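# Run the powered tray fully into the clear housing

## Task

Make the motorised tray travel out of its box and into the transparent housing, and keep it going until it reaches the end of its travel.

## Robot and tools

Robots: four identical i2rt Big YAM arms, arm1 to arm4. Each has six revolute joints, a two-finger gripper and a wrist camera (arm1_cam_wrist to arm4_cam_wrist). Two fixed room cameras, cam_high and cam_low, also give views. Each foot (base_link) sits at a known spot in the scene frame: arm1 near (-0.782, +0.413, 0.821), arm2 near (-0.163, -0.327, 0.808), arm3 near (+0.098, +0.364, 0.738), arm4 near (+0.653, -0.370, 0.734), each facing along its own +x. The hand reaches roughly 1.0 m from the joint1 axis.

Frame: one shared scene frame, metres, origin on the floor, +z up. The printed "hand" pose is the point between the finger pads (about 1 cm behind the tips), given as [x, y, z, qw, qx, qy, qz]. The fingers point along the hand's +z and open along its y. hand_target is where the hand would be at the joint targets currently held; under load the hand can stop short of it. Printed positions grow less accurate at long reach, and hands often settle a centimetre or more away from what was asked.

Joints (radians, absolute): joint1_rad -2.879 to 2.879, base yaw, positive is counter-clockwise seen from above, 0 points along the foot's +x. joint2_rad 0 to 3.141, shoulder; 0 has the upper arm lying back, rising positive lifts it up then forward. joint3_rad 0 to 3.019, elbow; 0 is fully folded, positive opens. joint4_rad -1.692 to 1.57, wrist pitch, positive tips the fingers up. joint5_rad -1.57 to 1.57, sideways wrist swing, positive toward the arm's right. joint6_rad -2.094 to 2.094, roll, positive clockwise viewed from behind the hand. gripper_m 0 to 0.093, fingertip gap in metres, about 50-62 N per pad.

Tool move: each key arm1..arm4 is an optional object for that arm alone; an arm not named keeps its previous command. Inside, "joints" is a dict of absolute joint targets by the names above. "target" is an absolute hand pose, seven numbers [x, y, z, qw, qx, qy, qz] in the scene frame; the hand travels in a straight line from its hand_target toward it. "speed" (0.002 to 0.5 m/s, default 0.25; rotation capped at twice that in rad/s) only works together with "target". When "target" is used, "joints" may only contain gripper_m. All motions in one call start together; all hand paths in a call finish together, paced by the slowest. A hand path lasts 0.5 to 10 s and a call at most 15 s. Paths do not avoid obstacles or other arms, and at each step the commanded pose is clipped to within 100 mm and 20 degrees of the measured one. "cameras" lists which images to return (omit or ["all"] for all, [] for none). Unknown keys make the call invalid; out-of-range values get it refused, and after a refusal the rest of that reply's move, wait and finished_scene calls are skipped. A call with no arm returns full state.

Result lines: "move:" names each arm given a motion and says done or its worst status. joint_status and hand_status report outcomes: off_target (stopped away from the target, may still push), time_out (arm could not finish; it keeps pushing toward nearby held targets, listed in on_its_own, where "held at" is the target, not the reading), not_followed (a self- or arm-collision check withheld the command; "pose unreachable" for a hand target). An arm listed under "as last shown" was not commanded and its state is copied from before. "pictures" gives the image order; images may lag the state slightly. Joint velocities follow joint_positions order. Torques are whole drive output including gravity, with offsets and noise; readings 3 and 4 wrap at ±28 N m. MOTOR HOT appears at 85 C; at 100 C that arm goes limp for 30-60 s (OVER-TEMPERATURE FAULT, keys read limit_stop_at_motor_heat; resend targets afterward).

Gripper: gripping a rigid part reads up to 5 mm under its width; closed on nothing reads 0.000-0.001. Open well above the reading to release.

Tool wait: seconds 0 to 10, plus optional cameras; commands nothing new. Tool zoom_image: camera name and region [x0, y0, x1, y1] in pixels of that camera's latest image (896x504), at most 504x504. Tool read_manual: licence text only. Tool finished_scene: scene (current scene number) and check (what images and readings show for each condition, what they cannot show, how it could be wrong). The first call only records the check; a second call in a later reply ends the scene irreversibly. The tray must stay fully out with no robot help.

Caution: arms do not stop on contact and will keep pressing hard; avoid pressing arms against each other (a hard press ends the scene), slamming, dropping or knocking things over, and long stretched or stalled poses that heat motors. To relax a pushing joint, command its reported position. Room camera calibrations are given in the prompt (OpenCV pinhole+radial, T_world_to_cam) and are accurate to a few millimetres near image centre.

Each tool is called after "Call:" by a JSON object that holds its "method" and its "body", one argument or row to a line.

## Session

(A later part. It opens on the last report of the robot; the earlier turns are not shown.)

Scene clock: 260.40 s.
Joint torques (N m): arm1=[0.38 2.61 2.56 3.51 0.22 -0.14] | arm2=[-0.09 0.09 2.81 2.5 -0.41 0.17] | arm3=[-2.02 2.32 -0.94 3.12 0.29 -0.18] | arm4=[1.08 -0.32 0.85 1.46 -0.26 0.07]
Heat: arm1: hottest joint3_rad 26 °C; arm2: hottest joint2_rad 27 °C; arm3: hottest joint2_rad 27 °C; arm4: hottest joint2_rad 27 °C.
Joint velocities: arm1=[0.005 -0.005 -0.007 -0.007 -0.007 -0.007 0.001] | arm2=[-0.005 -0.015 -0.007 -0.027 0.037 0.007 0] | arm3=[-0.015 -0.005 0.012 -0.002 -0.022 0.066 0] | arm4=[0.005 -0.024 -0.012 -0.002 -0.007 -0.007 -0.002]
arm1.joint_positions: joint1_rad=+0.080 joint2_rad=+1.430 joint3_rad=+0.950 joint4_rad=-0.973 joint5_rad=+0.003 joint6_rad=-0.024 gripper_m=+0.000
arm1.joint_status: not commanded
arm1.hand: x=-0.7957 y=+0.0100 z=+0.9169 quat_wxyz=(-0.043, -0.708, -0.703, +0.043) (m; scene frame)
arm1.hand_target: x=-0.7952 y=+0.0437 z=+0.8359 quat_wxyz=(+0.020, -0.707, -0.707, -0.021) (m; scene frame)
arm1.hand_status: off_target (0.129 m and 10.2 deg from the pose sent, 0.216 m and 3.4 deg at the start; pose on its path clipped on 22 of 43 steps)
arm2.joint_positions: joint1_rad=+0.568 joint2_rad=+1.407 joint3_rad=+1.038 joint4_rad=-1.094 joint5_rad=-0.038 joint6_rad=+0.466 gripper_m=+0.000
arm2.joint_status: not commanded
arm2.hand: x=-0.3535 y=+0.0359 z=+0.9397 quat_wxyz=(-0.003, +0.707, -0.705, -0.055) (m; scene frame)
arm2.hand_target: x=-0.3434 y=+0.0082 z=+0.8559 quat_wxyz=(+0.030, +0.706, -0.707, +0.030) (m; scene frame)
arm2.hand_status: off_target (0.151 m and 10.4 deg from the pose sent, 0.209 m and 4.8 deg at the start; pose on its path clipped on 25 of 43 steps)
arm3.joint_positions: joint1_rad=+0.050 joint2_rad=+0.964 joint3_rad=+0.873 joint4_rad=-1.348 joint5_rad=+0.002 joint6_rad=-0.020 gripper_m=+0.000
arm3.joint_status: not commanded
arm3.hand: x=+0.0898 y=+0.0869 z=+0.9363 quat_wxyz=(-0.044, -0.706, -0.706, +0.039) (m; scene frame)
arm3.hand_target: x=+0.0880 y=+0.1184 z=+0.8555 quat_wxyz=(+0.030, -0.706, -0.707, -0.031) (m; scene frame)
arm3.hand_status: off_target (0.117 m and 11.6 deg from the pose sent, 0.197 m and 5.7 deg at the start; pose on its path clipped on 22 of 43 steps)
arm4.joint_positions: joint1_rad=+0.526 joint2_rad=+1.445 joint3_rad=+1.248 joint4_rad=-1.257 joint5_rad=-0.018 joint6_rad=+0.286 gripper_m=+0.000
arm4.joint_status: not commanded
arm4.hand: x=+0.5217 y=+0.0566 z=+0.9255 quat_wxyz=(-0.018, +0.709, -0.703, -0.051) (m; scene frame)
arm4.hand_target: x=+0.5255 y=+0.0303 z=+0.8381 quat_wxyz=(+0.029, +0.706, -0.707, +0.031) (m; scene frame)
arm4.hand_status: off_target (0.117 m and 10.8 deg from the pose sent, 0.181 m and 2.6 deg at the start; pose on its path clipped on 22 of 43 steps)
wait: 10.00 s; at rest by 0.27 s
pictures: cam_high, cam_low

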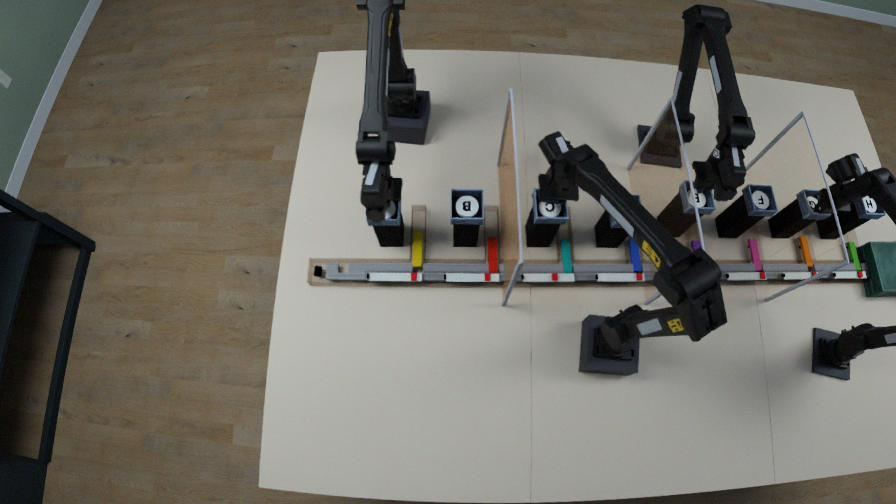

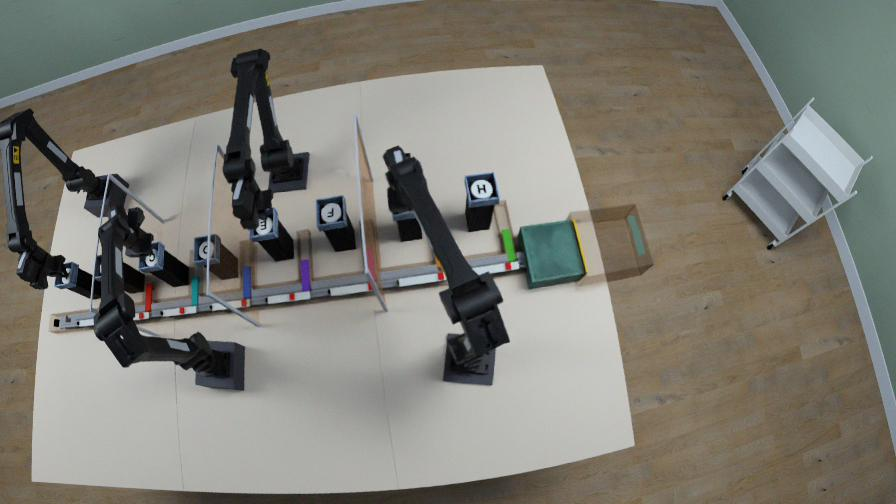

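Call:
{"method": "wait", "body": {
  "seconds": 10,
  "cameras": []
}}

Call:
{"method": "wait", "body": {
  "seconds": 10,
  "cameras": []
}}

Call:
{"method": "wait", "body": {
  "seconds": 10,
  "cameras": ["cam_high", "cam_low"]
}}

Call:
{"method": "zoom_image", "body": {
  "camera": "cam_high",
  "region": [300, 180, 520, 310]
}}

Call:
{"method": "zoom_image", "body": {
  "camera": "cam_high",
  "region": [676, 180, 896, 310]
}}

Call:
{"method": "zoom_image", "body": {
  "camera": "cam_high",
  "region": [500, 180, 720, 310]
}}

Call:
{"method": "zoom_image", "body": {
  "camera": "cam_low",
  "region": [230, 180, 450, 310]
}}

Scene clock: 271.40 s.
Joint torques (N m): arm1=[0.38 2.49 2.51 3.59 0.23 -0.15] | arm2=[-0.21 -0.03 2.71 2.56 -0.41 0.12] | arm3=[-1.9 2.32 -0.96 3.11 0.29 -0.18] | arm4=[1.08 -0.32 0.85 1.46 -0.25 0.07]
Heat: arm1: hottest joint3_rad 26 °C; arm2: hottest joint2_rad 27 °C; arm3: hottest joint2_rad 27 °C; arm4: hottest joint2_rad 26 °C.
Joint velocities: arm1=[-0.015 -0.005 0.007 -0.002 -0.066 0.051 -0.002] | arm2=[0.005 -0.005 -0.002 0.002 -0.007 0.051 0] | arm3=[-0.005 0.005 0.007 -0.012 0.051 0.022 -0.001] | arm4=[-0.005 -0.005 -0.007 0.007 0.037 -0.022 0.001]
arm1.joint_positions: joint1_rad=+0.080 joint2_rad=+1.430 joint3_rad=+0.950 joint4_rad=-0.973 joint5_rad=+0.003 joint6_rad=-0.024 gripper_m=+0.000
arm1.joint_status: not commanded
arm1.hand: x=-0.7957 y=+0.0100 z=+0.9169 quat_wxyz=(-0.043, -0.708, -0.703, +0.043) (m; scene frame)
arm1.hand_target: x=-0.7952 y=+0.0437 z=+0.8359 quat_wxyz=(+0.020, -0.707, -0.707, -0.021) (m; scene frame)
arm1.hand_status: off_target (0.129 m and 10.2 deg from the pose sent, 0.216 m and 3.4 deg at the start; pose on its path clipped on 22 of 43 steps)
arm2.joint_positions: joint1_rad=+0.568 joint2_rad=+1.407 joint3_rad=+1.038 joint4_rad=-1.094 joint5_rad=-0.038 joint6_rad=+0.466 gripper_m=+0.000
arm2.joint_status: not commanded
arm2.hand: x=-0.3535 y=+0.0359 z=+0.9397 quat_wxyz=(-0.003, +0.707, -0.705, -0.055) (m; scene frame)
arm2.hand_target: x=-0.3434 y=+0.0082 z=+0.8559 quat_wxyz=(+0.030, +0.706, -0.707, +0.030) (m; scene frame)
arm2.hand_status: off_target (0.151 m and 10.4 deg from the pose sent, 0.209 m and 4.8 deg at the start; pose on its path clipped on 25 of 43 steps)
arm3.joint_positions: joint1_rad=+0.050 joint2_rad=+0.964 joint3_rad=+0.873 joint4_rad=-1.348 joint5_rad=+0.002 joint6_rad=-0.020 gripper_m=+0.000
arm3.joint_status: not commanded
arm3.hand: x=+0.0898 y=+0.0869 z=+0.9363 quat_wxyz=(-0.044, -0.706, -0.706, +0.039) (m; scene frame)
arm3.hand_target: x=+0.0880 y=+0.1184 z=+0.8555 quat_wxyz=(+0.030, -0.706, -0.707, -0.031) (m; scene frame)
arm3.hand_status: off_target (0.117 m and 11.6 deg from the pose sent, 0.197 m and 5.7 deg at the start; pose on its path clipped on 22 of 43 steps)
arm4.joint_positions: joint1_rad=+0.526 joint2_rad=+1.445 joint3_rad=+1.248 joint4_rad=-1.257 joint5_rad=-0.018 joint6_rad=+0.286 gripper_m=+0.000
arm4.joint_status: not commanded
arm4.hand: x=+0.5217 y=+0.0566 z=+0.9255 quat_wxyz=(-0.018, +0.709, -0.703, -0.051) (m; scene frame)
arm4.hand_target: x=+0.5255 y=+0.0303 z=+0.8381 quat_wxyz=(+0.029, +0.706, -0.707, +0.031) (m; scene frame)
arm4.hand_status: off_target (0.117 m and 10.8 deg from the pose sent, 0.181 m and 2.6 deg at the start; pose on its path clipped on 22 of 43 steps)
wait: 10.00 s; at rest from the start
pictures: none
No camera images: "cameras" was empty.

Scene clock: 281.40 s.
Joint torques (N m): arm1=[0.5 2.43 2.5 3.52 0.21 -0.14] | arm2=[-0.21 -0.38 2.86 2.65 -0.39 0.17] | arm3=[-2.08 2.32 -0.94 3.14 0.28 -0.17] | arm4=[1.08 -0.32 0.85 1.48 -0.26 0.07]
Heat: arm1: hottest joint3_rad 26 °C; arm2: hottest joint2_rad 27 °C; arm3: hottest joint2_rad 27 °C; arm4: hottest joint2_rad 26 °C.
Joint velocities: arm1=[-0.024 -0.005 -0.002 0.002 0.051 0.066 0] | arm2=[-0.005 -0.015 0.002 -0.002 0.022 0.081 -0.001] | arm3=[-0.015 -0.015 -0.012 -0.007 -0.007 0.007 0] | arm4=[-0.015 -0.005 -0.007 -0.002 0.051 -0.007 0]
arm1.joint_positions: joint1_rad=+0.080 joint2_rad=+1.430 joint3_rad=+0.950 joint4_rad=-0.973 joint5_rad=+0.003 joint6_rad=-0.024 gripper_m=+0.000
arm1.joint_status: not commanded
arm1.hand: x=-0.7957 y=+0.0100 z=+0.9169 quat_wxyz=(-0.043, -0.708, -0.703, +0.043) (m; scene frame)
arm1.hand_target: x=-0.7952 y=+0.0437 z=+0.8359 quat_wxyz=(+0.020, -0.707, -0.707, -0.021) (m; scene frame)
arm1.hand_status: off_target (0.129 m and 10.2 deg from the pose sent, 0.216 m and 3.4 deg at the start; pose on its path clipped on 22 of 43 steps)
arm2.joint_positions: joint1_rad=+0.568 joint2_rad=+1.407 joint3_rad=+1.038 joint4_rad=-1.094 joint5_rad=-0.038 joint6_rad=+0.466 gripper_m=+0.000
arm2.joint_status: not commanded
arm2.hand: x=-0.3535 y=+0.0359 z=+0.9397 quat_wxyz=(-0.003, +0.707, -0.705, -0.055) (m; scene frame)
arm2.hand_target: x=-0.3434 y=+0.0082 z=+0.8559 quat_wxyz=(+0.030, +0.706, -0.707, +0.030) (m; scene frame)
arm2.hand_status: off_target (0.151 m and 10.4 deg from the pose sent, 0.209 m and 4.8 deg at the start; pose on its path clipped on 25 of 43 steps)
arm3.joint_positions: joint1_rad=+0.050 joint2_rad=+0.964 joint3_rad=+0.873 joint4_rad=-1.348 joint5_rad=+0.002 joint6_rad=-0.020 gripper_m=+0.000
arm3.joint_status: not commanded
arm3.hand: x=+0.0898 y=+0.0869 z=+0.9363 quat_wxyz=(-0.044, -0.706, -0.706, +0.039) (m; scene frame)
arm3.hand_target: x=+0.0880 y=+0.1184 z=+0.8555 quat_wxyz=(+0.030, -0.706, -0.707, -0.031) (m; scene frame)
arm3.hand_status: off_target (0.117 m and 11.6 deg from the pose sent, 0.197 m and 5.7 deg at the start; pose on its path clipped on 22 of 43 steps)
arm4.joint_positions: joint1_rad=+0.526 joint2_rad=+1.445 joint3_rad=+1.248 joint4_rad=-1.257 joint5_rad=-0.018 joint6_rad=+0.286 gripper_m=+0.000
arm4.joint_status: not commanded
arm4.hand: x=+0.5217 y=+0.0566 z=+0.9255 quat_wxyz=(-0.018, +0.709, -0.703, -0.051) (m; scene frame)
arm4.hand_target: x=+0.5255 y=+0.0303 z=+0.8381 quat_wxyz=(+0.029, +0.706, -0.707, +0.031) (m; scene frame)
arm4.hand_status: off_target (0.117 m and 10.8 deg from the pose sent, 0.181 m and 2.6 deg at the start; pose on its path clipped on 22 of 43 steps)
wait: 10.00 s; at rest by 0.27 s
pictures: none
No camera images: "cameras" was empty.

Scene clock: 291.40 s.
Joint torques (N m): arm1=[0.5 2.37 2.54 3.54 0.22 -0.14] | arm2=[-0.56 0.09 2.69 2.59 -0.42 0.15] | arm3=[-2.02 2.32 -0.96 3.11 0.29 -0.17] | arm4=[1.08 -0.32 0.85 1.47 -0.26 0.07]
Heat: arm1: hottest joint3_rad 26 °C; arm2: hottest joint2_rad 27 °C; arm3: hottest joint2_rad 27 °C; arm4: hottest joint2_rad 26 °C.
Joint velocities: arm1=[0.005 0.005 -0.002 0.007 -0.022 -0.022 0] | arm2=[-0.005 0.015 -0.002 0.017 -0.037 0.066 0.001] | arm3=[-0.005 0.005 0.002 -0.002 -0.007 -0.037 0] | arm4=[-0.015 -0.034 -0.012 0.002 -0.037 -0.037 0.001]
arm1.joint_positions: joint1_rad=+0.080 joint2_rad=+1.430 joint3_rad=+0.950 joint4_rad=-0.973 joint5_rad=+0.003 joint6_rad=-0.024 gripper_m=+0.000
arm1.joint_status: not commanded
arm1.hand: x=-0.7957 y=+0.0100 z=+0.9169 quat_wxyz=(-0.043, -0.708, -0.703, +0.043) (m; scene frame)
arm1.hand_target: x=-0.7952 y=+0.0437 z=+0.8359 quat_wxyz=(+0.020, -0.707, -0.707, -0.021) (m; scene frame)
arm1.hand_status: off_target (0.129 m and 10.2 deg from the pose sent, 0.216 m and 3.4 deg at the start; pose on its path clipped on 22 of 43 steps)
arm2.joint_positions: joint1_rad=+0.568 joint2_rad=+1.407 joint3_rad=+1.038 joint4_rad=-1.094 joint5_rad=-0.038 joint6_rad=+0.466 gripper_m=+0.000
arm2.joint_status: not commanded
arm2.hand: x=-0.3535 y=+0.0359 z=+0.9397 quat_wxyz=(-0.003, +0.707, -0.705, -0.055) (m; scene frame)
arm2.hand_target: x=-0.3434 y=+0.0082 z=+0.8559 quat_wxyz=(+0.030, +0.706, -0.707, +0.030) (m; scene frame)
arm2.hand_status: off_target (0.151 m and 10.4 deg from the pose sent, 0.209 m and 4.8 deg at the start; pose on its path clipped on 25 of 43 steps)
arm3.joint_positions: joint1_rad=+0.050 joint2_rad=+0.964 joint3_rad=+0.873 joint4_rad=-1.348 joint5_rad=+0.002 joint6_rad=-0.020 gripper_m=+0.000
arm3.joint_status: not commanded
arm3.hand: x=+0.0898 y=+0.0869 z=+0.9363 quat_wxyz=(-0.044, -0.706, -0.706, +0.039) (m; scene frame)
arm3.hand_target: x=+0.0880 y=+0.1184 z=+0.8555 quat_wxyz=(+0.030, -0.706, -0.707, -0.031) (m; scene frame)
arm3.hand_status: off_target (0.117 m and 11.6 deg from the pose sent, 0.197 m and 5.7 deg at the start; pose on its path clipped on 22 of 43 steps)
arm4.joint_positions: joint1_rad=+0.526 joint2_rad=+1.445 joint3_rad=+1.248 joint4_rad=-1.257 joint5_rad=-0.018 joint6_rad=+0.286 gripper_m=+0.000
arm4.joint_status: not commanded
arm4.hand: x=+0.5217 y=+0.0566 z=+0.9255 quat_wxyz=(-0.018, +0.709, -0.703, -0.051) (m; scene frame)
arm4.hand_target: x=+0.5255 y=+0.0303 z=+0.8381 quat_wxyz=(+0.029, +0.706, -0.707, +0.031) (m; scene frame)
arm4.hand_status: off_target (0.117 m and 10.8 deg from the pose sent, 0.181 m and 2.6 deg at the start; pose on its path clipped on 22 of 43 steps)
wait: 10.00 s; at rest by 0.27 s
pictures: cam_high, cam_low

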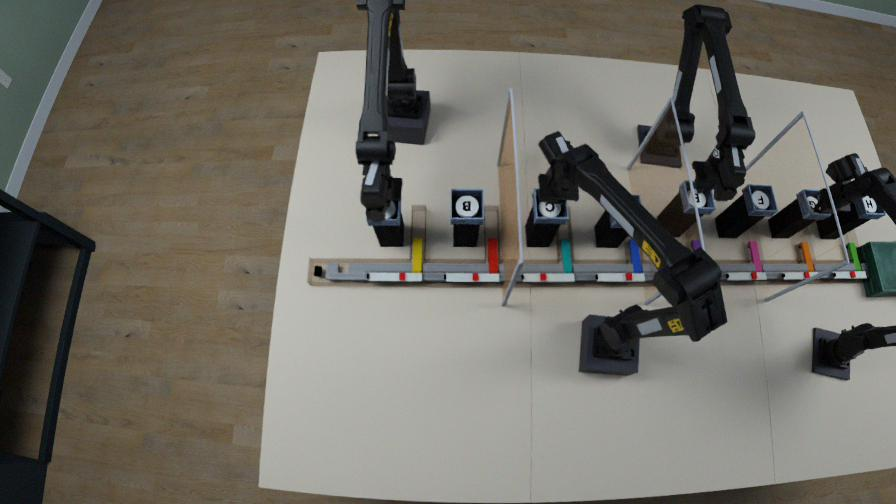

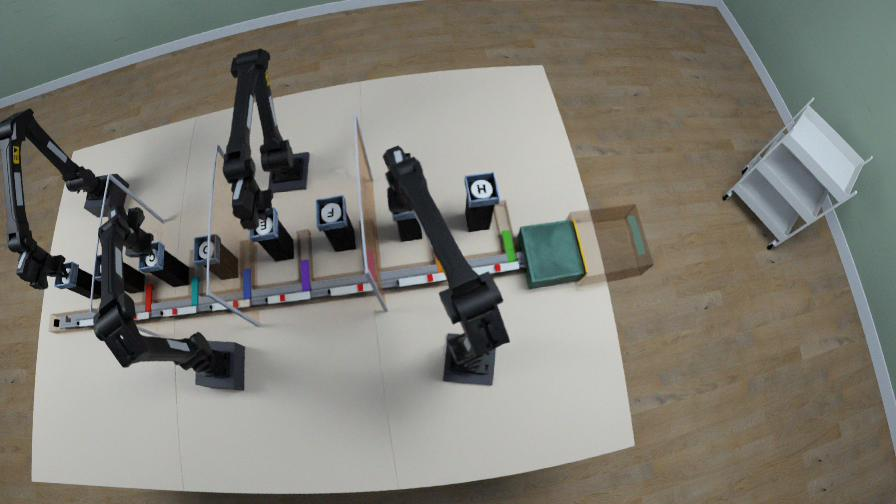

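Scaled by 2.291 from the camera's 896x504 image, which has a finer 1280x720 frame.

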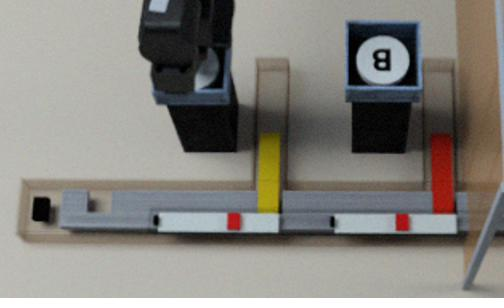

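Scaled by 2.291 from the camera's 896x504 image, which has a finer 1280x720 frame.

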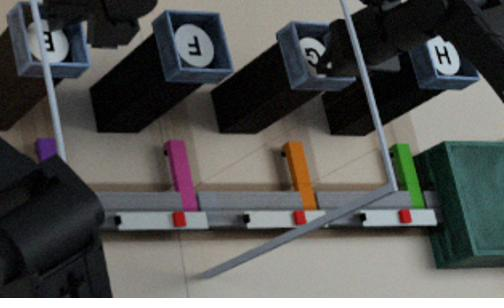

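Scaled by 2.291 from the camera's 896x504 image, which has a finer 1280x720 frame.

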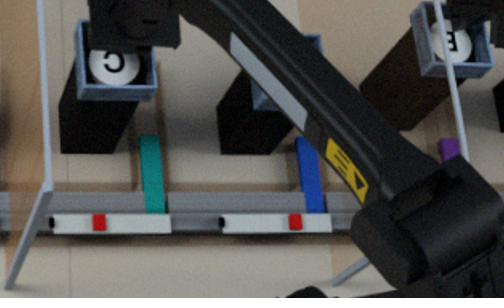

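Scaled by 2.291 from the camera's 896x504 image, which has a finer 1280x720 frame.

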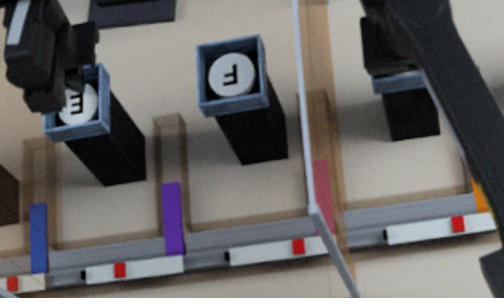

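Call:
{"method": "wait", "body": {
  "seconds": 10,
  "cameras": []
}}

Call:
{"method": "wait", "body": {
  "seconds": 10,
  "cameras": []
}}

Call:
{"method": "wait", "body": {
  "seconds": 10,
  "cameras": []
}}

Call:
{"method": "wait", "body": {
  "seconds": 10,
  "cameras": ["cam_high", "cam_low"]
}}

Call:
{"method": "zoom_image", "body": {
  "camera": "cam_high",
  "region": [500, 180, 720, 310]
}}

Call:
{"method": "zoom_image", "body": {
  "camera": "cam_low",
  "region": [230, 180, 450, 310]
}}

Scene clock: 301.73 s.
Joint torques (N m): arm1=[0.44 2.43 2.54 3.54 0.22 -0.15] | arm2=[0.09 -0.09 2.76 2.51 -0.44 0.14] | arm3=[-2.08 2.32 -0.95 3.12 0.28 -0.17] | arm4=[1.03 -0.32 0.87 1.47 -0.26 0.07]
Heat: arm1: hottest joint3_rad 26 °C; arm2: hottest joint2_rad 27 °C; arm3: hottest joint2_rad 27 °C; arm4: hottest joint2_rad 26 °C.
Joint velocities: arm1=[-0.024 0.015 -0.022 -0.017 0.051 -0.037 -0.001] | arm2=[-0.015 -0.005 -0.002 0.007 -0.022 -0.037 0.001] | arm3=[-0.015 -0.015 0.017 -0.012 0.022 0.037 0] | arm4=[-0.015 0.005 0.017 0.002 0.007 0.022 -0.001]
arm1.joint_positions: joint1_rad=+0.080 joint2_rad=+1.430 joint3_rad=+0.950 joint4_rad=-0.973 joint5_rad=+0.003 joint6_rad=-0.024 gripper_m=+0.000
arm1.joint_status: not commanded
arm1.hand: x=-0.7957 y=+0.0100 z=+0.9169 quat_wxyz=(-0.043, -0.708, -0.703, +0.043) (m; scene frame)
arm1.hand_target: x=-0.7952 y=+0.0437 z=+0.8359 quat_wxyz=(+0.020, -0.707, -0.707, -0.021) (m; scene frame)
arm1.hand_status: off_target (0.129 m and 10.2 deg from the pose sent, 0.216 m and 3.4 deg at the start; pose on its path clipped on 22 of 43 steps)
arm2.joint_positions: joint1_rad=+0.568 joint2_rad=+1.407 joint3_rad=+1.038 joint4_rad=-1.094 joint5_rad=-0.038 joint6_rad=+0.466 gripper_m=+0.000
arm2.joint_status: not commanded
arm2.hand: x=-0.3535 y=+0.0359 z=+0.9397 quat_wxyz=(-0.003, +0.707, -0.705, -0.055) (m; scene frame)
arm2.hand_target: x=-0.3434 y=+0.0082 z=+0.8559 quat_wxyz=(+0.030, +0.706, -0.707, +0.030) (m; scene frame)
arm2.hand_status: off_target (0.151 m and 10.4 deg from the pose sent, 0.209 m and 4.8 deg at the start; pose on its path clipped on 25 of 43 steps)
arm3.joint_positions: joint1_rad=+0.050 joint2_rad=+0.964 joint3_rad=+0.873 joint4_rad=-1.348 joint5_rad=+0.002 joint6_rad=-0.020 gripper_m=+0.000
arm3.joint_status: not commanded
arm3.hand: x=+0.0898 y=+0.0869 z=+0.9363 quat_wxyz=(-0.044, -0.706, -0.706, +0.039) (m; scene frame)
arm3.hand_target: x=+0.0880 y=+0.1184 z=+0.8555 quat_wxyz=(+0.030, -0.706, -0.707, -0.031) (m; scene frame)
arm3.hand_status: off_target (0.117 m and 11.6 deg from the pose sent, 0.197 m and 5.7 deg at the start; pose on its path clipped on 22 of 43 steps)
arm4.joint_positions: joint1_rad=+0.526 joint2_rad=+1.445 joint3_rad=+1.248 joint4_rad=-1.257 joint5_rad=-0.018 joint6_rad=+0.286 gripper_m=+0.000
arm4.joint_status: not commanded
arm4.hand: x=+0.5217 y=+0.0566 z=+0.9255 quat_wxyz=(-0.018, +0.709, -0.703, -0.051) (m; scene frame)
arm4.hand_target: x=+0.5255 y=+0.0303 z=+0.8381 quat_wxyz=(+0.029, +0.706, -0.707, +0.031) (m; scene frame)
arm4.hand_status: off_target (0.117 m and 10.8 deg from the pose sent, 0.181 m and 2.6 deg at the start; pose on its path clipped on 22 of 43 steps)
wait: 10.00 s; at rest from the start
pictures: none
No camera images: "cameras" was empty.

Scene clock: 311.73 s.
Joint torques (N m): arm1=[0.5 2.32 2.51 3.52 0.22 -0.14] | arm2=[-0.15 -0.5 2.7 2.62 -0.4 0.17] | arm3=[-1.96 2.26 -0.96 3.1 0.29 -0.18] | arm4=[1.03 -0.26 0.85 1.47 -0.26 0.07]
Heat: arm1: hottest joint3_rad 26 °C; arm2: hottest joint2_rad 27 °C; arm3: hottest joint2_rad 27 °C; arm4: hottest joint2_rad 26 °C.
Joint velocities: arm1=[0.005 0.005 -0.007 -0.002 -0.022 -0.051 -0.001] | arm2=[0.005 0.005 -0.002 0.007 -0.051 -0.037 0] | arm3=[0.005 -0.015 0.002 0.002 -0.037 -0.066 0.001] | arm4=[-0.005 -0.005 0.002 -0.002 0.022 0.051 0.001]
arm1.joint_positions: joint1_rad=+0.080 joint2_rad=+1.430 joint3_rad=+0.950 joint4_rad=-0.973 joint5_rad=+0.003 joint6_rad=-0.024 gripper_m=+0.000
arm1.joint_status: not commanded
arm1.hand: x=-0.7957 y=+0.0100 z=+0.9169 quat_wxyz=(-0.043, -0.708, -0.703, +0.043) (m; scene frame)
arm1.hand_target: x=-0.7952 y=+0.0437 z=+0.8359 quat_wxyz=(+0.020, -0.707, -0.707, -0.021) (m; scene frame)
arm1.hand_status: off_target (0.129 m and 10.2 deg from the pose sent, 0.216 m and 3.4 deg at the start; pose on its path clipped on 22 of 43 steps)
arm2.joint_positions: joint1_rad=+0.568 joint2_rad=+1.407 joint3_rad=+1.038 joint4_rad=-1.094 joint5_rad=-0.038 joint6_rad=+0.466 gripper_m=+0.000
arm2.joint_status: not commanded
arm2.hand: x=-0.3535 y=+0.0359 z=+0.9397 quat_wxyz=(-0.003, +0.707, -0.705, -0.055) (m; scene frame)
arm2.hand_target: x=-0.3434 y=+0.0082 z=+0.8559 quat_wxyz=(+0.030, +0.706, -0.707, +0.030) (m; scene frame)
arm2.hand_status: off_target (0.151 m and 10.4 deg from the pose sent, 0.209 m and 4.8 deg at the start; pose on its path clipped on 25 of 43 steps)
arm3.joint_positions: joint1_rad=+0.050 joint2_rad=+0.964 joint3_rad=+0.873 joint4_rad=-1.348 joint5_rad=+0.002 joint6_rad=-0.020 gripper_m=+0.000
arm3.joint_status: not commanded
arm3.hand: x=+0.0898 y=+0.0869 z=+0.9363 quat_wxyz=(-0.044, -0.706, -0.706, +0.039) (m; scene frame)
arm3.hand_target: x=+0.0880 y=+0.1184 z=+0.8555 quat_wxyz=(+0.030, -0.706, -0.707, -0.031) (m; scene frame)
arm3.hand_status: off_target (0.117 m and 11.6 deg from the pose sent, 0.197 m and 5.7 deg at the start; pose on its path clipped on 22 of 43 steps)
arm4.joint_positions: joint1_rad=+0.526 joint2_rad=+1.445 joint3_rad=+1.248 joint4_rad=-1.257 joint5_rad=-0.018 joint6_rad=+0.286 gripper_m=+0.000
arm4.joint_status: not commanded
arm4.hand: x=+0.5217 y=+0.0566 z=+0.9255 quat_wxyz=(-0.018, +0.709, -0.703, -0.051) (m; scene frame)
arm4.hand_target: x=+0.5255 y=+0.0303 z=+0.8381 quat_wxyz=(+0.029, +0.706, -0.707, +0.031) (m; scene frame)
arm4.hand_status: off_target (0.117 m and 10.8 deg from the pose sent, 0.181 m and 2.6 deg at the start; pose on its path clipped on 22 of 43 steps)
wait: 10.00 s; at rest by 0.27 s
pictures: none
No camera images: "cameras" was empty.

Scene clock: 321.73 s.
Joint torques (N m): arm1=[0.44 2.32 2.52 3.55 0.22 -0.14] | arm2=[-0.32 -0.38 2.71 2.62 -0.41 0.15] | arm3=[-1.96 2.32 -0.98 3.12 0.29 -0.18] | arm4=[1.03 -0.32 0.84 1.47 -0.26 0.07]
Heat: arm1: hottest joint3_rad 26 °C; arm2: hottest joint2_rad 27 °C; arm3: hottest joint2_rad 27 °C; arm4: hottest joint2_rad 26 °C.
Joint velocities: arm1=[0.005 -0.005 -0.012 -0.002 0.081 0.007 -0.001] | arm2=[-0.005 -0.005 0.002 -0.002 0.066 0.037 0] | arm3=[0.005 0.015 -0.007 -0.002 -0.037 0.051 -0.001] | arm4=[0.005 -0.015 0.002 -0.002 -0.022 -0.081 0]
arm1.joint_positions: joint1_rad=+0.080 joint2_rad=+1.430 joint3_rad=+0.950 joint4_rad=-0.973 joint5_rad=+0.003 joint6_rad=-0.024 gripper_m=+0.000
arm1.joint_status: not commanded
arm1.hand: x=-0.7957 y=+0.0100 z=+0.9169 quat_wxyz=(-0.043, -0.708, -0.703, +0.043) (m; scene frame)
arm1.hand_target: x=-0.7952 y=+0.0437 z=+0.8359 quat_wxyz=(+0.020, -0.707, -0.707, -0.021) (m; scene frame)
arm1.hand_status: off_target (0.129 m and 10.2 deg from the pose sent, 0.216 m and 3.4 deg at the start; pose on its path clipped on 22 of 43 steps)
arm2.joint_positions: joint1_rad=+0.568 joint2_rad=+1.407 joint3_rad=+1.038 joint4_rad=-1.094 joint5_rad=-0.038 joint6_rad=+0.466 gripper_m=+0.000
arm2.joint_status: not commanded
arm2.hand: x=-0.3535 y=+0.0359 z=+0.9397 quat_wxyz=(-0.003, +0.707, -0.705, -0.055) (m; scene frame)
arm2.hand_target: x=-0.3434 y=+0.0082 z=+0.8559 quat_wxyz=(+0.030, +0.706, -0.707, +0.030) (m; scene frame)
arm2.hand_status: off_target (0.151 m and 10.4 deg from the pose sent, 0.209 m and 4.8 deg at the start; pose on its path clipped on 25 of 43 steps)
arm3.joint_positions: joint1_rad=+0.050 joint2_rad=+0.964 joint3_rad=+0.873 joint4_rad=-1.348 joint5_rad=+0.002 joint6_rad=-0.020 gripper_m=+0.000
arm3.joint_status: not commanded
arm3.hand: x=+0.0898 y=+0.0869 z=+0.9363 quat_wxyz=(-0.044, -0.706, -0.706, +0.039) (m; scene frame)
arm3.hand_target: x=+0.0880 y=+0.1184 z=+0.8555 quat_wxyz=(+0.030, -0.706, -0.707, -0.031) (m; scene frame)
arm3.hand_status: off_target (0.117 m and 11.6 deg from the pose sent, 0.197 m and 5.7 deg at the start; pose on its path clipped on 22 of 43 steps)
arm4.joint_positions: joint1_rad=+0.526 joint2_rad=+1.445 joint3_rad=+1.248 joint4_rad=-1.257 joint5_rad=-0.018 joint6_rad=+0.286 gripper_m=+0.000
arm4.joint_status: not commanded
arm4.hand: x=+0.5217 y=+0.0566 z=+0.9255 quat_wxyz=(-0.018, +0.709, -0.703, -0.051) (m; scene frame)
arm4.hand_target: x=+0.5255 y=+0.0303 z=+0.8381 quat_wxyz=(+0.029, +0.706, -0.707, +0.031) (m; scene frame)
arm4.hand_status: off_target (0.117 m and 10.8 deg from the pose sent, 0.181 m and 2.6 deg at the start; pose on its path clipped on 22 of 43 steps)
wait: 10.00 s; at rest by 0.27 s
pictures: none
No camera images: "cameras" was empty.

Scene clock: 331.73 s.
Joint torques (N m): arm1=[0.32 2.43 2.54 3.54 0.22 -0.13] | arm2=[0.26 -0.73 2.84 2.58 -0.39 0.13] | arm3=[-1.85 2.32 -0.99 3.1 0.29 -0.17] | arm4=[1.03 -0.32 0.85 1.47 -0.26 0.07]
Heat: arm1: hottest joint3_rad 26 °C; arm2: hottest joint2_rad 27 °C; arm3: hottest joint2_rad 27 °C; arm4: hottest joint2_rad 26 °C.
Joint velocities: arm1=[-0.015 0.005 0.002 -0.007 0.095 -0.022 -0.001] | arm2=[-0.005 0.015 -0.022 -0.007 0.007 0.022 0] | arm3=[-0.005 0.005 -0.002 -0.002 -0.022 -0.037 -0.002] | arm4=[-0.005 -0.015 -0.012 -0.002 -0.11 -0.051 0.001]
arm1.joint_positions: joint1_rad=+0.080 joint2_rad=+1.430 joint3_rad=+0.950 joint4_rad=-0.973 joint5_rad=+0.003 joint6_rad=-0.024 gripper_m=+0.000
arm1.joint_status: not commanded
arm1.hand: x=-0.7957 y=+0.0100 z=+0.9169 quat_wxyz=(-0.043, -0.708, -0.703, +0.043) (m; scene frame)
arm1.hand_target: x=-0.7952 y=+0.0437 z=+0.8359 quat_wxyz=(+0.020, -0.707, -0.707, -0.021) (m; scene frame)
arm1.hand_status: off_target (0.129 m and 10.2 deg from the pose sent, 0.216 m and 3.4 deg at the start; pose on its path clipped on 22 of 43 steps)
arm2.joint_positions: joint1_rad=+0.568 joint2_rad=+1.407 joint3_rad=+1.038 joint4_rad=-1.094 joint5_rad=-0.038 joint6_rad=+0.466 gripper_m=+0.000
arm2.joint_status: not commanded
arm2.hand: x=-0.3535 y=+0.0359 z=+0.9397 quat_wxyz=(-0.003, +0.707, -0.705, -0.055) (m; scene frame)
arm2.hand_target: x=-0.3434 y=+0.0082 z=+0.8559 quat_wxyz=(+0.030, +0.706, -0.707, +0.030) (m; scene frame)
arm2.hand_status: off_target (0.151 m and 10.4 deg from the pose sent, 0.209 m and 4.8 deg at the start; pose on its path clipped on 25 of 43 steps)
arm3.joint_positions: joint1_rad=+0.050 joint2_rad=+0.964 joint3_rad=+0.873 joint4_rad=-1.348 joint5_rad=+0.002 joint6_rad=-0.020 gripper_m=+0.000
arm3.joint_status: not commanded
arm3.hand: x=+0.0898 y=+0.0869 z=+0.9363 quat_wxyz=(-0.044, -0.706, -0.706, +0.039) (m; scene frame)
arm3.hand_target: x=+0.0880 y=+0.1184 z=+0.8555 quat_wxyz=(+0.030, -0.706, -0.707, -0.031) (m; scene frame)
arm3.hand_status: off_target (0.117 m and 11.6 deg from the pose sent, 0.197 m and 5.7 deg at the start; pose on its path clipped on 22 of 43 steps)
arm4.joint_positions: joint1_rad=+0.526 joint2_rad=+1.445 joint3_rad=+1.248 joint4_rad=-1.257 joint5_rad=-0.018 joint6_rad=+0.286 gripper_m=+0.000
arm4.joint_status: not commanded
arm4.hand: x=+0.5217 y=+0.0566 z=+0.9255 quat_wxyz=(-0.018, +0.709, -0.703, -0.051) (m; scene frame)
arm4.hand_target: x=+0.5255 y=+0.0303 z=+0.8381 quat_wxyz=(+0.029, +0.706, -0.707, +0.031) (m; scene frame)
arm4.hand_status: off_target (0.117 m and 10.8 deg from the pose sent, 0.181 m and 2.6 deg at the start; pose on its path clipped on 22 of 43 steps)
wait: 10.00 s; at rest by 0.27 s
pictures: cam_high, cam_low

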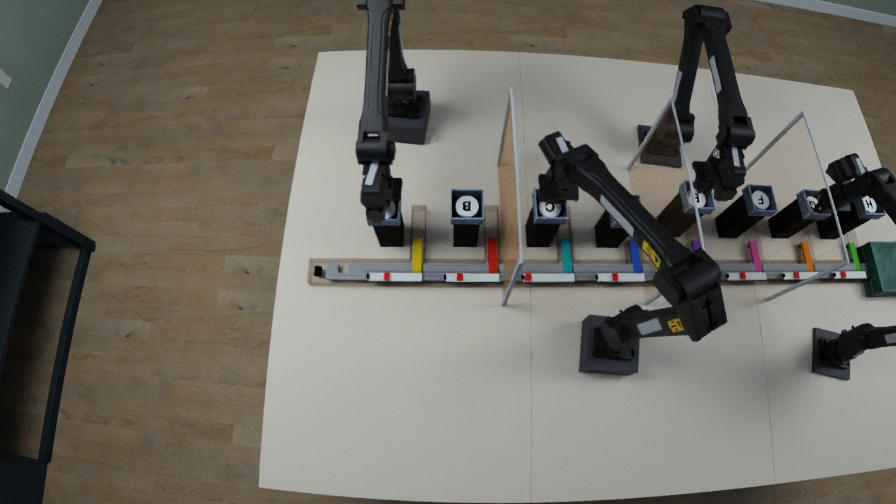

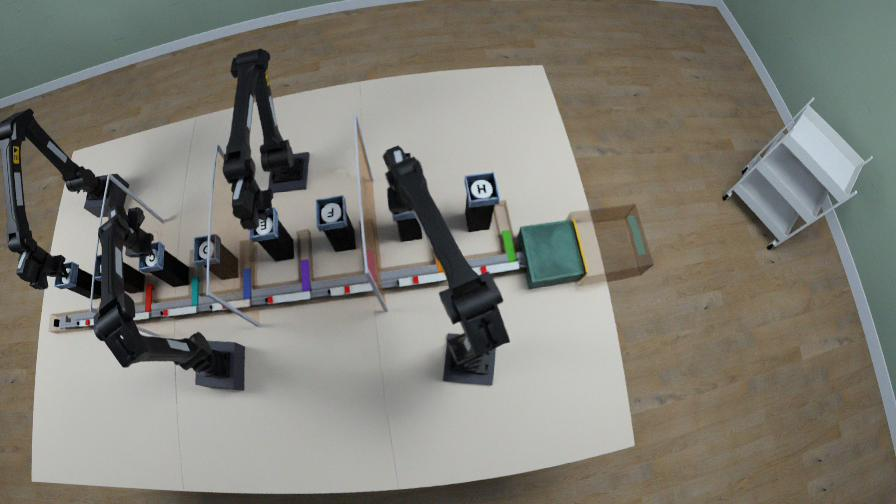

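Scaled by 2.291 from the camera's 896x504 image, which has a finer 1280x720 frame.

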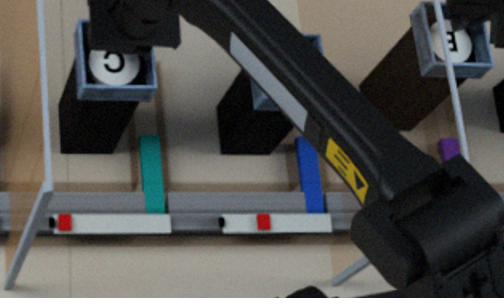

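Scaled by 2.291 from the camera's 896x504 image, which has a finer 1280x720 frame.

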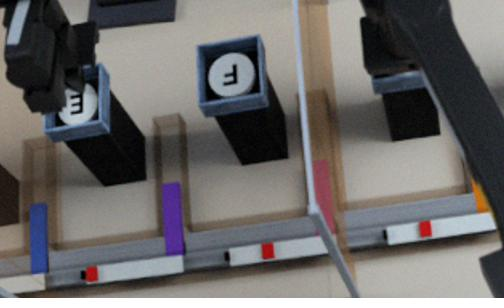

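Call:
{"method": "wait", "body": {
  "seconds": 7,
  "cameras": ["cam_high", "cam_low"]
}}

Call:
{"method": "zoom_image", "body": {
  "camera": "cam_high",
  "region": [500, 180, 720, 310]
}}

Call:
{"method": "zoom_image", "body": {
  "camera": "cam_low",
  "region": [230, 180, 450, 310]
}}

Scene clock: 338.87 s.
Joint torques (N m): arm1=[0.38 2.32 2.54 3.54 0.23 -0.15] | arm2=[-0.03 0.38 2.67 2.66 -0.4 0.15] | arm3=[-2.02 2.26 -0.98 3.14 0.29 -0.18] | arm4=[1.03 -0.32 0.85 1.47 -0.26 0.07]
Heat: arm1: hottest joint3_rad 26 °C; arm2: hottest joint2_rad 27 °C; arm3: hottest joint2_rad 27 °C; arm4: hottest joint2_rad 26 °C.
Joint velocities: arm1=[0.005 0.005 0.007 0.012 0.051 -0.007 0.001] | arm2=[-0.015 -0.015 -0.007 0.002 0.037 -0.022 -0.001] | arm3=[-0.015 -0.005 -0.012 -0.012 -0.037 0.007 -0.001] | arm4=[0.005 0.015 -0.002 -0.007 -0.051 -0.051 -0.001]
arm1.joint_positions: joint1_rad=+0.080 joint2_rad=+1.430 joint3_rad=+0.950 joint4_rad=-0.973 joint5_rad=+0.003 joint6_rad=-0.024 gripper_m=+0.000
arm1.joint_status: not commanded
arm1.hand: x=-0.7957 y=+0.0100 z=+0.9169 quat_wxyz=(-0.043, -0.708, -0.703, +0.043) (m; scene frame)
arm1.hand_target: x=-0.7952 y=+0.0437 z=+0.8359 quat_wxyz=(+0.020, -0.707, -0.707, -0.021) (m; scene frame)
arm1.hand_status: off_target (0.129 m and 10.2 deg from the pose sent, 0.216 m and 3.4 deg at the start; pose on its path clipped on 22 of 43 steps)
arm2.joint_positions: joint1_rad=+0.568 joint2_rad=+1.407 joint3_rad=+1.038 joint4_rad=-1.094 joint5_rad=-0.038 joint6_rad=+0.466 gripper_m=+0.000
arm2.joint_status: not commanded
arm2.hand: x=-0.3535 y=+0.0359 z=+0.9397 quat_wxyz=(-0.003, +0.707, -0.705, -0.055) (m; scene frame)
arm2.hand_target: x=-0.3434 y=+0.0082 z=+0.8559 quat_wxyz=(+0.030, +0.706, -0.707, +0.030) (m; scene frame)
arm2.hand_status: off_target (0.151 m and 10.4 deg from the pose sent, 0.209 m and 4.8 deg at the start; pose on its path clipped on 25 of 43 steps)
arm3.joint_positions: joint1_rad=+0.050 joint2_rad=+0.964 joint3_rad=+0.873 joint4_rad=-1.348 joint5_rad=+0.002 joint6_rad=-0.020 gripper_m=+0.000
arm3.joint_status: not commanded
arm3.hand: x=+0.0898 y=+0.0869 z=+0.9363 quat_wxyz=(-0.044, -0.706, -0.706, +0.039) (m; scene frame)
arm3.hand_target: x=+0.0880 y=+0.1184 z=+0.8555 quat_wxyz=(+0.030, -0.706, -0.707, -0.031) (m; scene frame)
arm3.hand_status: off_target (0.117 m and 11.6 deg from the pose sent, 0.197 m and 5.7 deg at the start; pose on its path clipped on 22 of 43 steps)
arm4.joint_positions: joint1_rad=+0.526 joint2_rad=+1.445 joint3_rad=+1.248 joint4_rad=-1.257 joint5_rad=-0.018 joint6_rad=+0.286 gripper_m=+0.000
arm4.joint_status: not commanded
arm4.hand: x=+0.5217 y=+0.0566 z=+0.9255 quat_wxyz=(-0.018, +0.709, -0.703, -0.051) (m; scene frame)
arm4.hand_target: x=+0.5255 y=+0.0303 z=+0.8381 quat_wxyz=(+0.029, +0.706, -0.707, +0.031) (m; scene frame)
arm4.hand_status: off_target (0.117 m and 10.8 deg from the pose sent, 0.181 m and 2.6 deg at the start; pose on its path clipped on 22 of 43 steps)
wait: 7.00 s; at rest by 0.13 s
pictures: cam_high, cam_low

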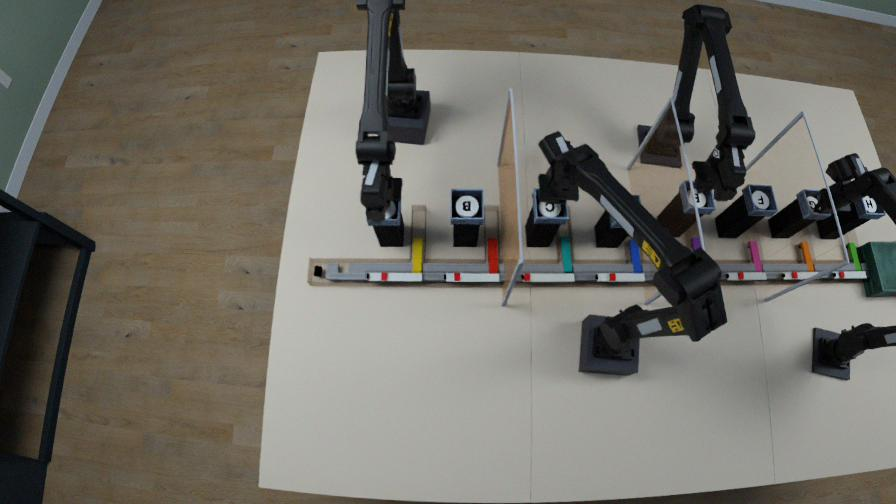

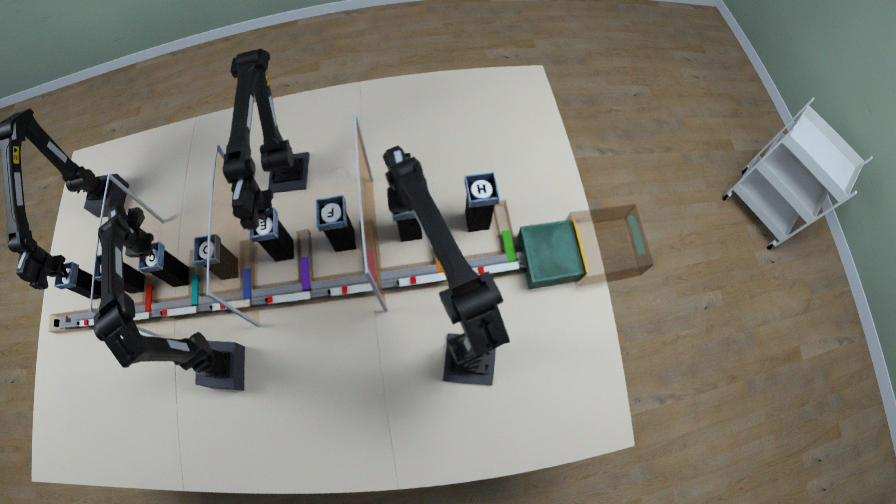

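Scaled by 2.291 from the camera's 896x504 image, which has a finer 1280x720 frame.

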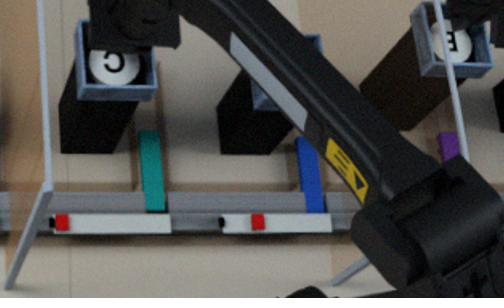

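Scaled by 2.291 from the camera's 896x504 image, which has a finer 1280x720 frame.

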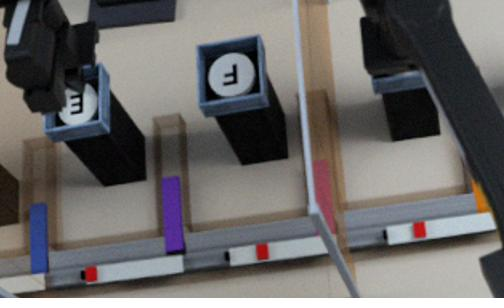

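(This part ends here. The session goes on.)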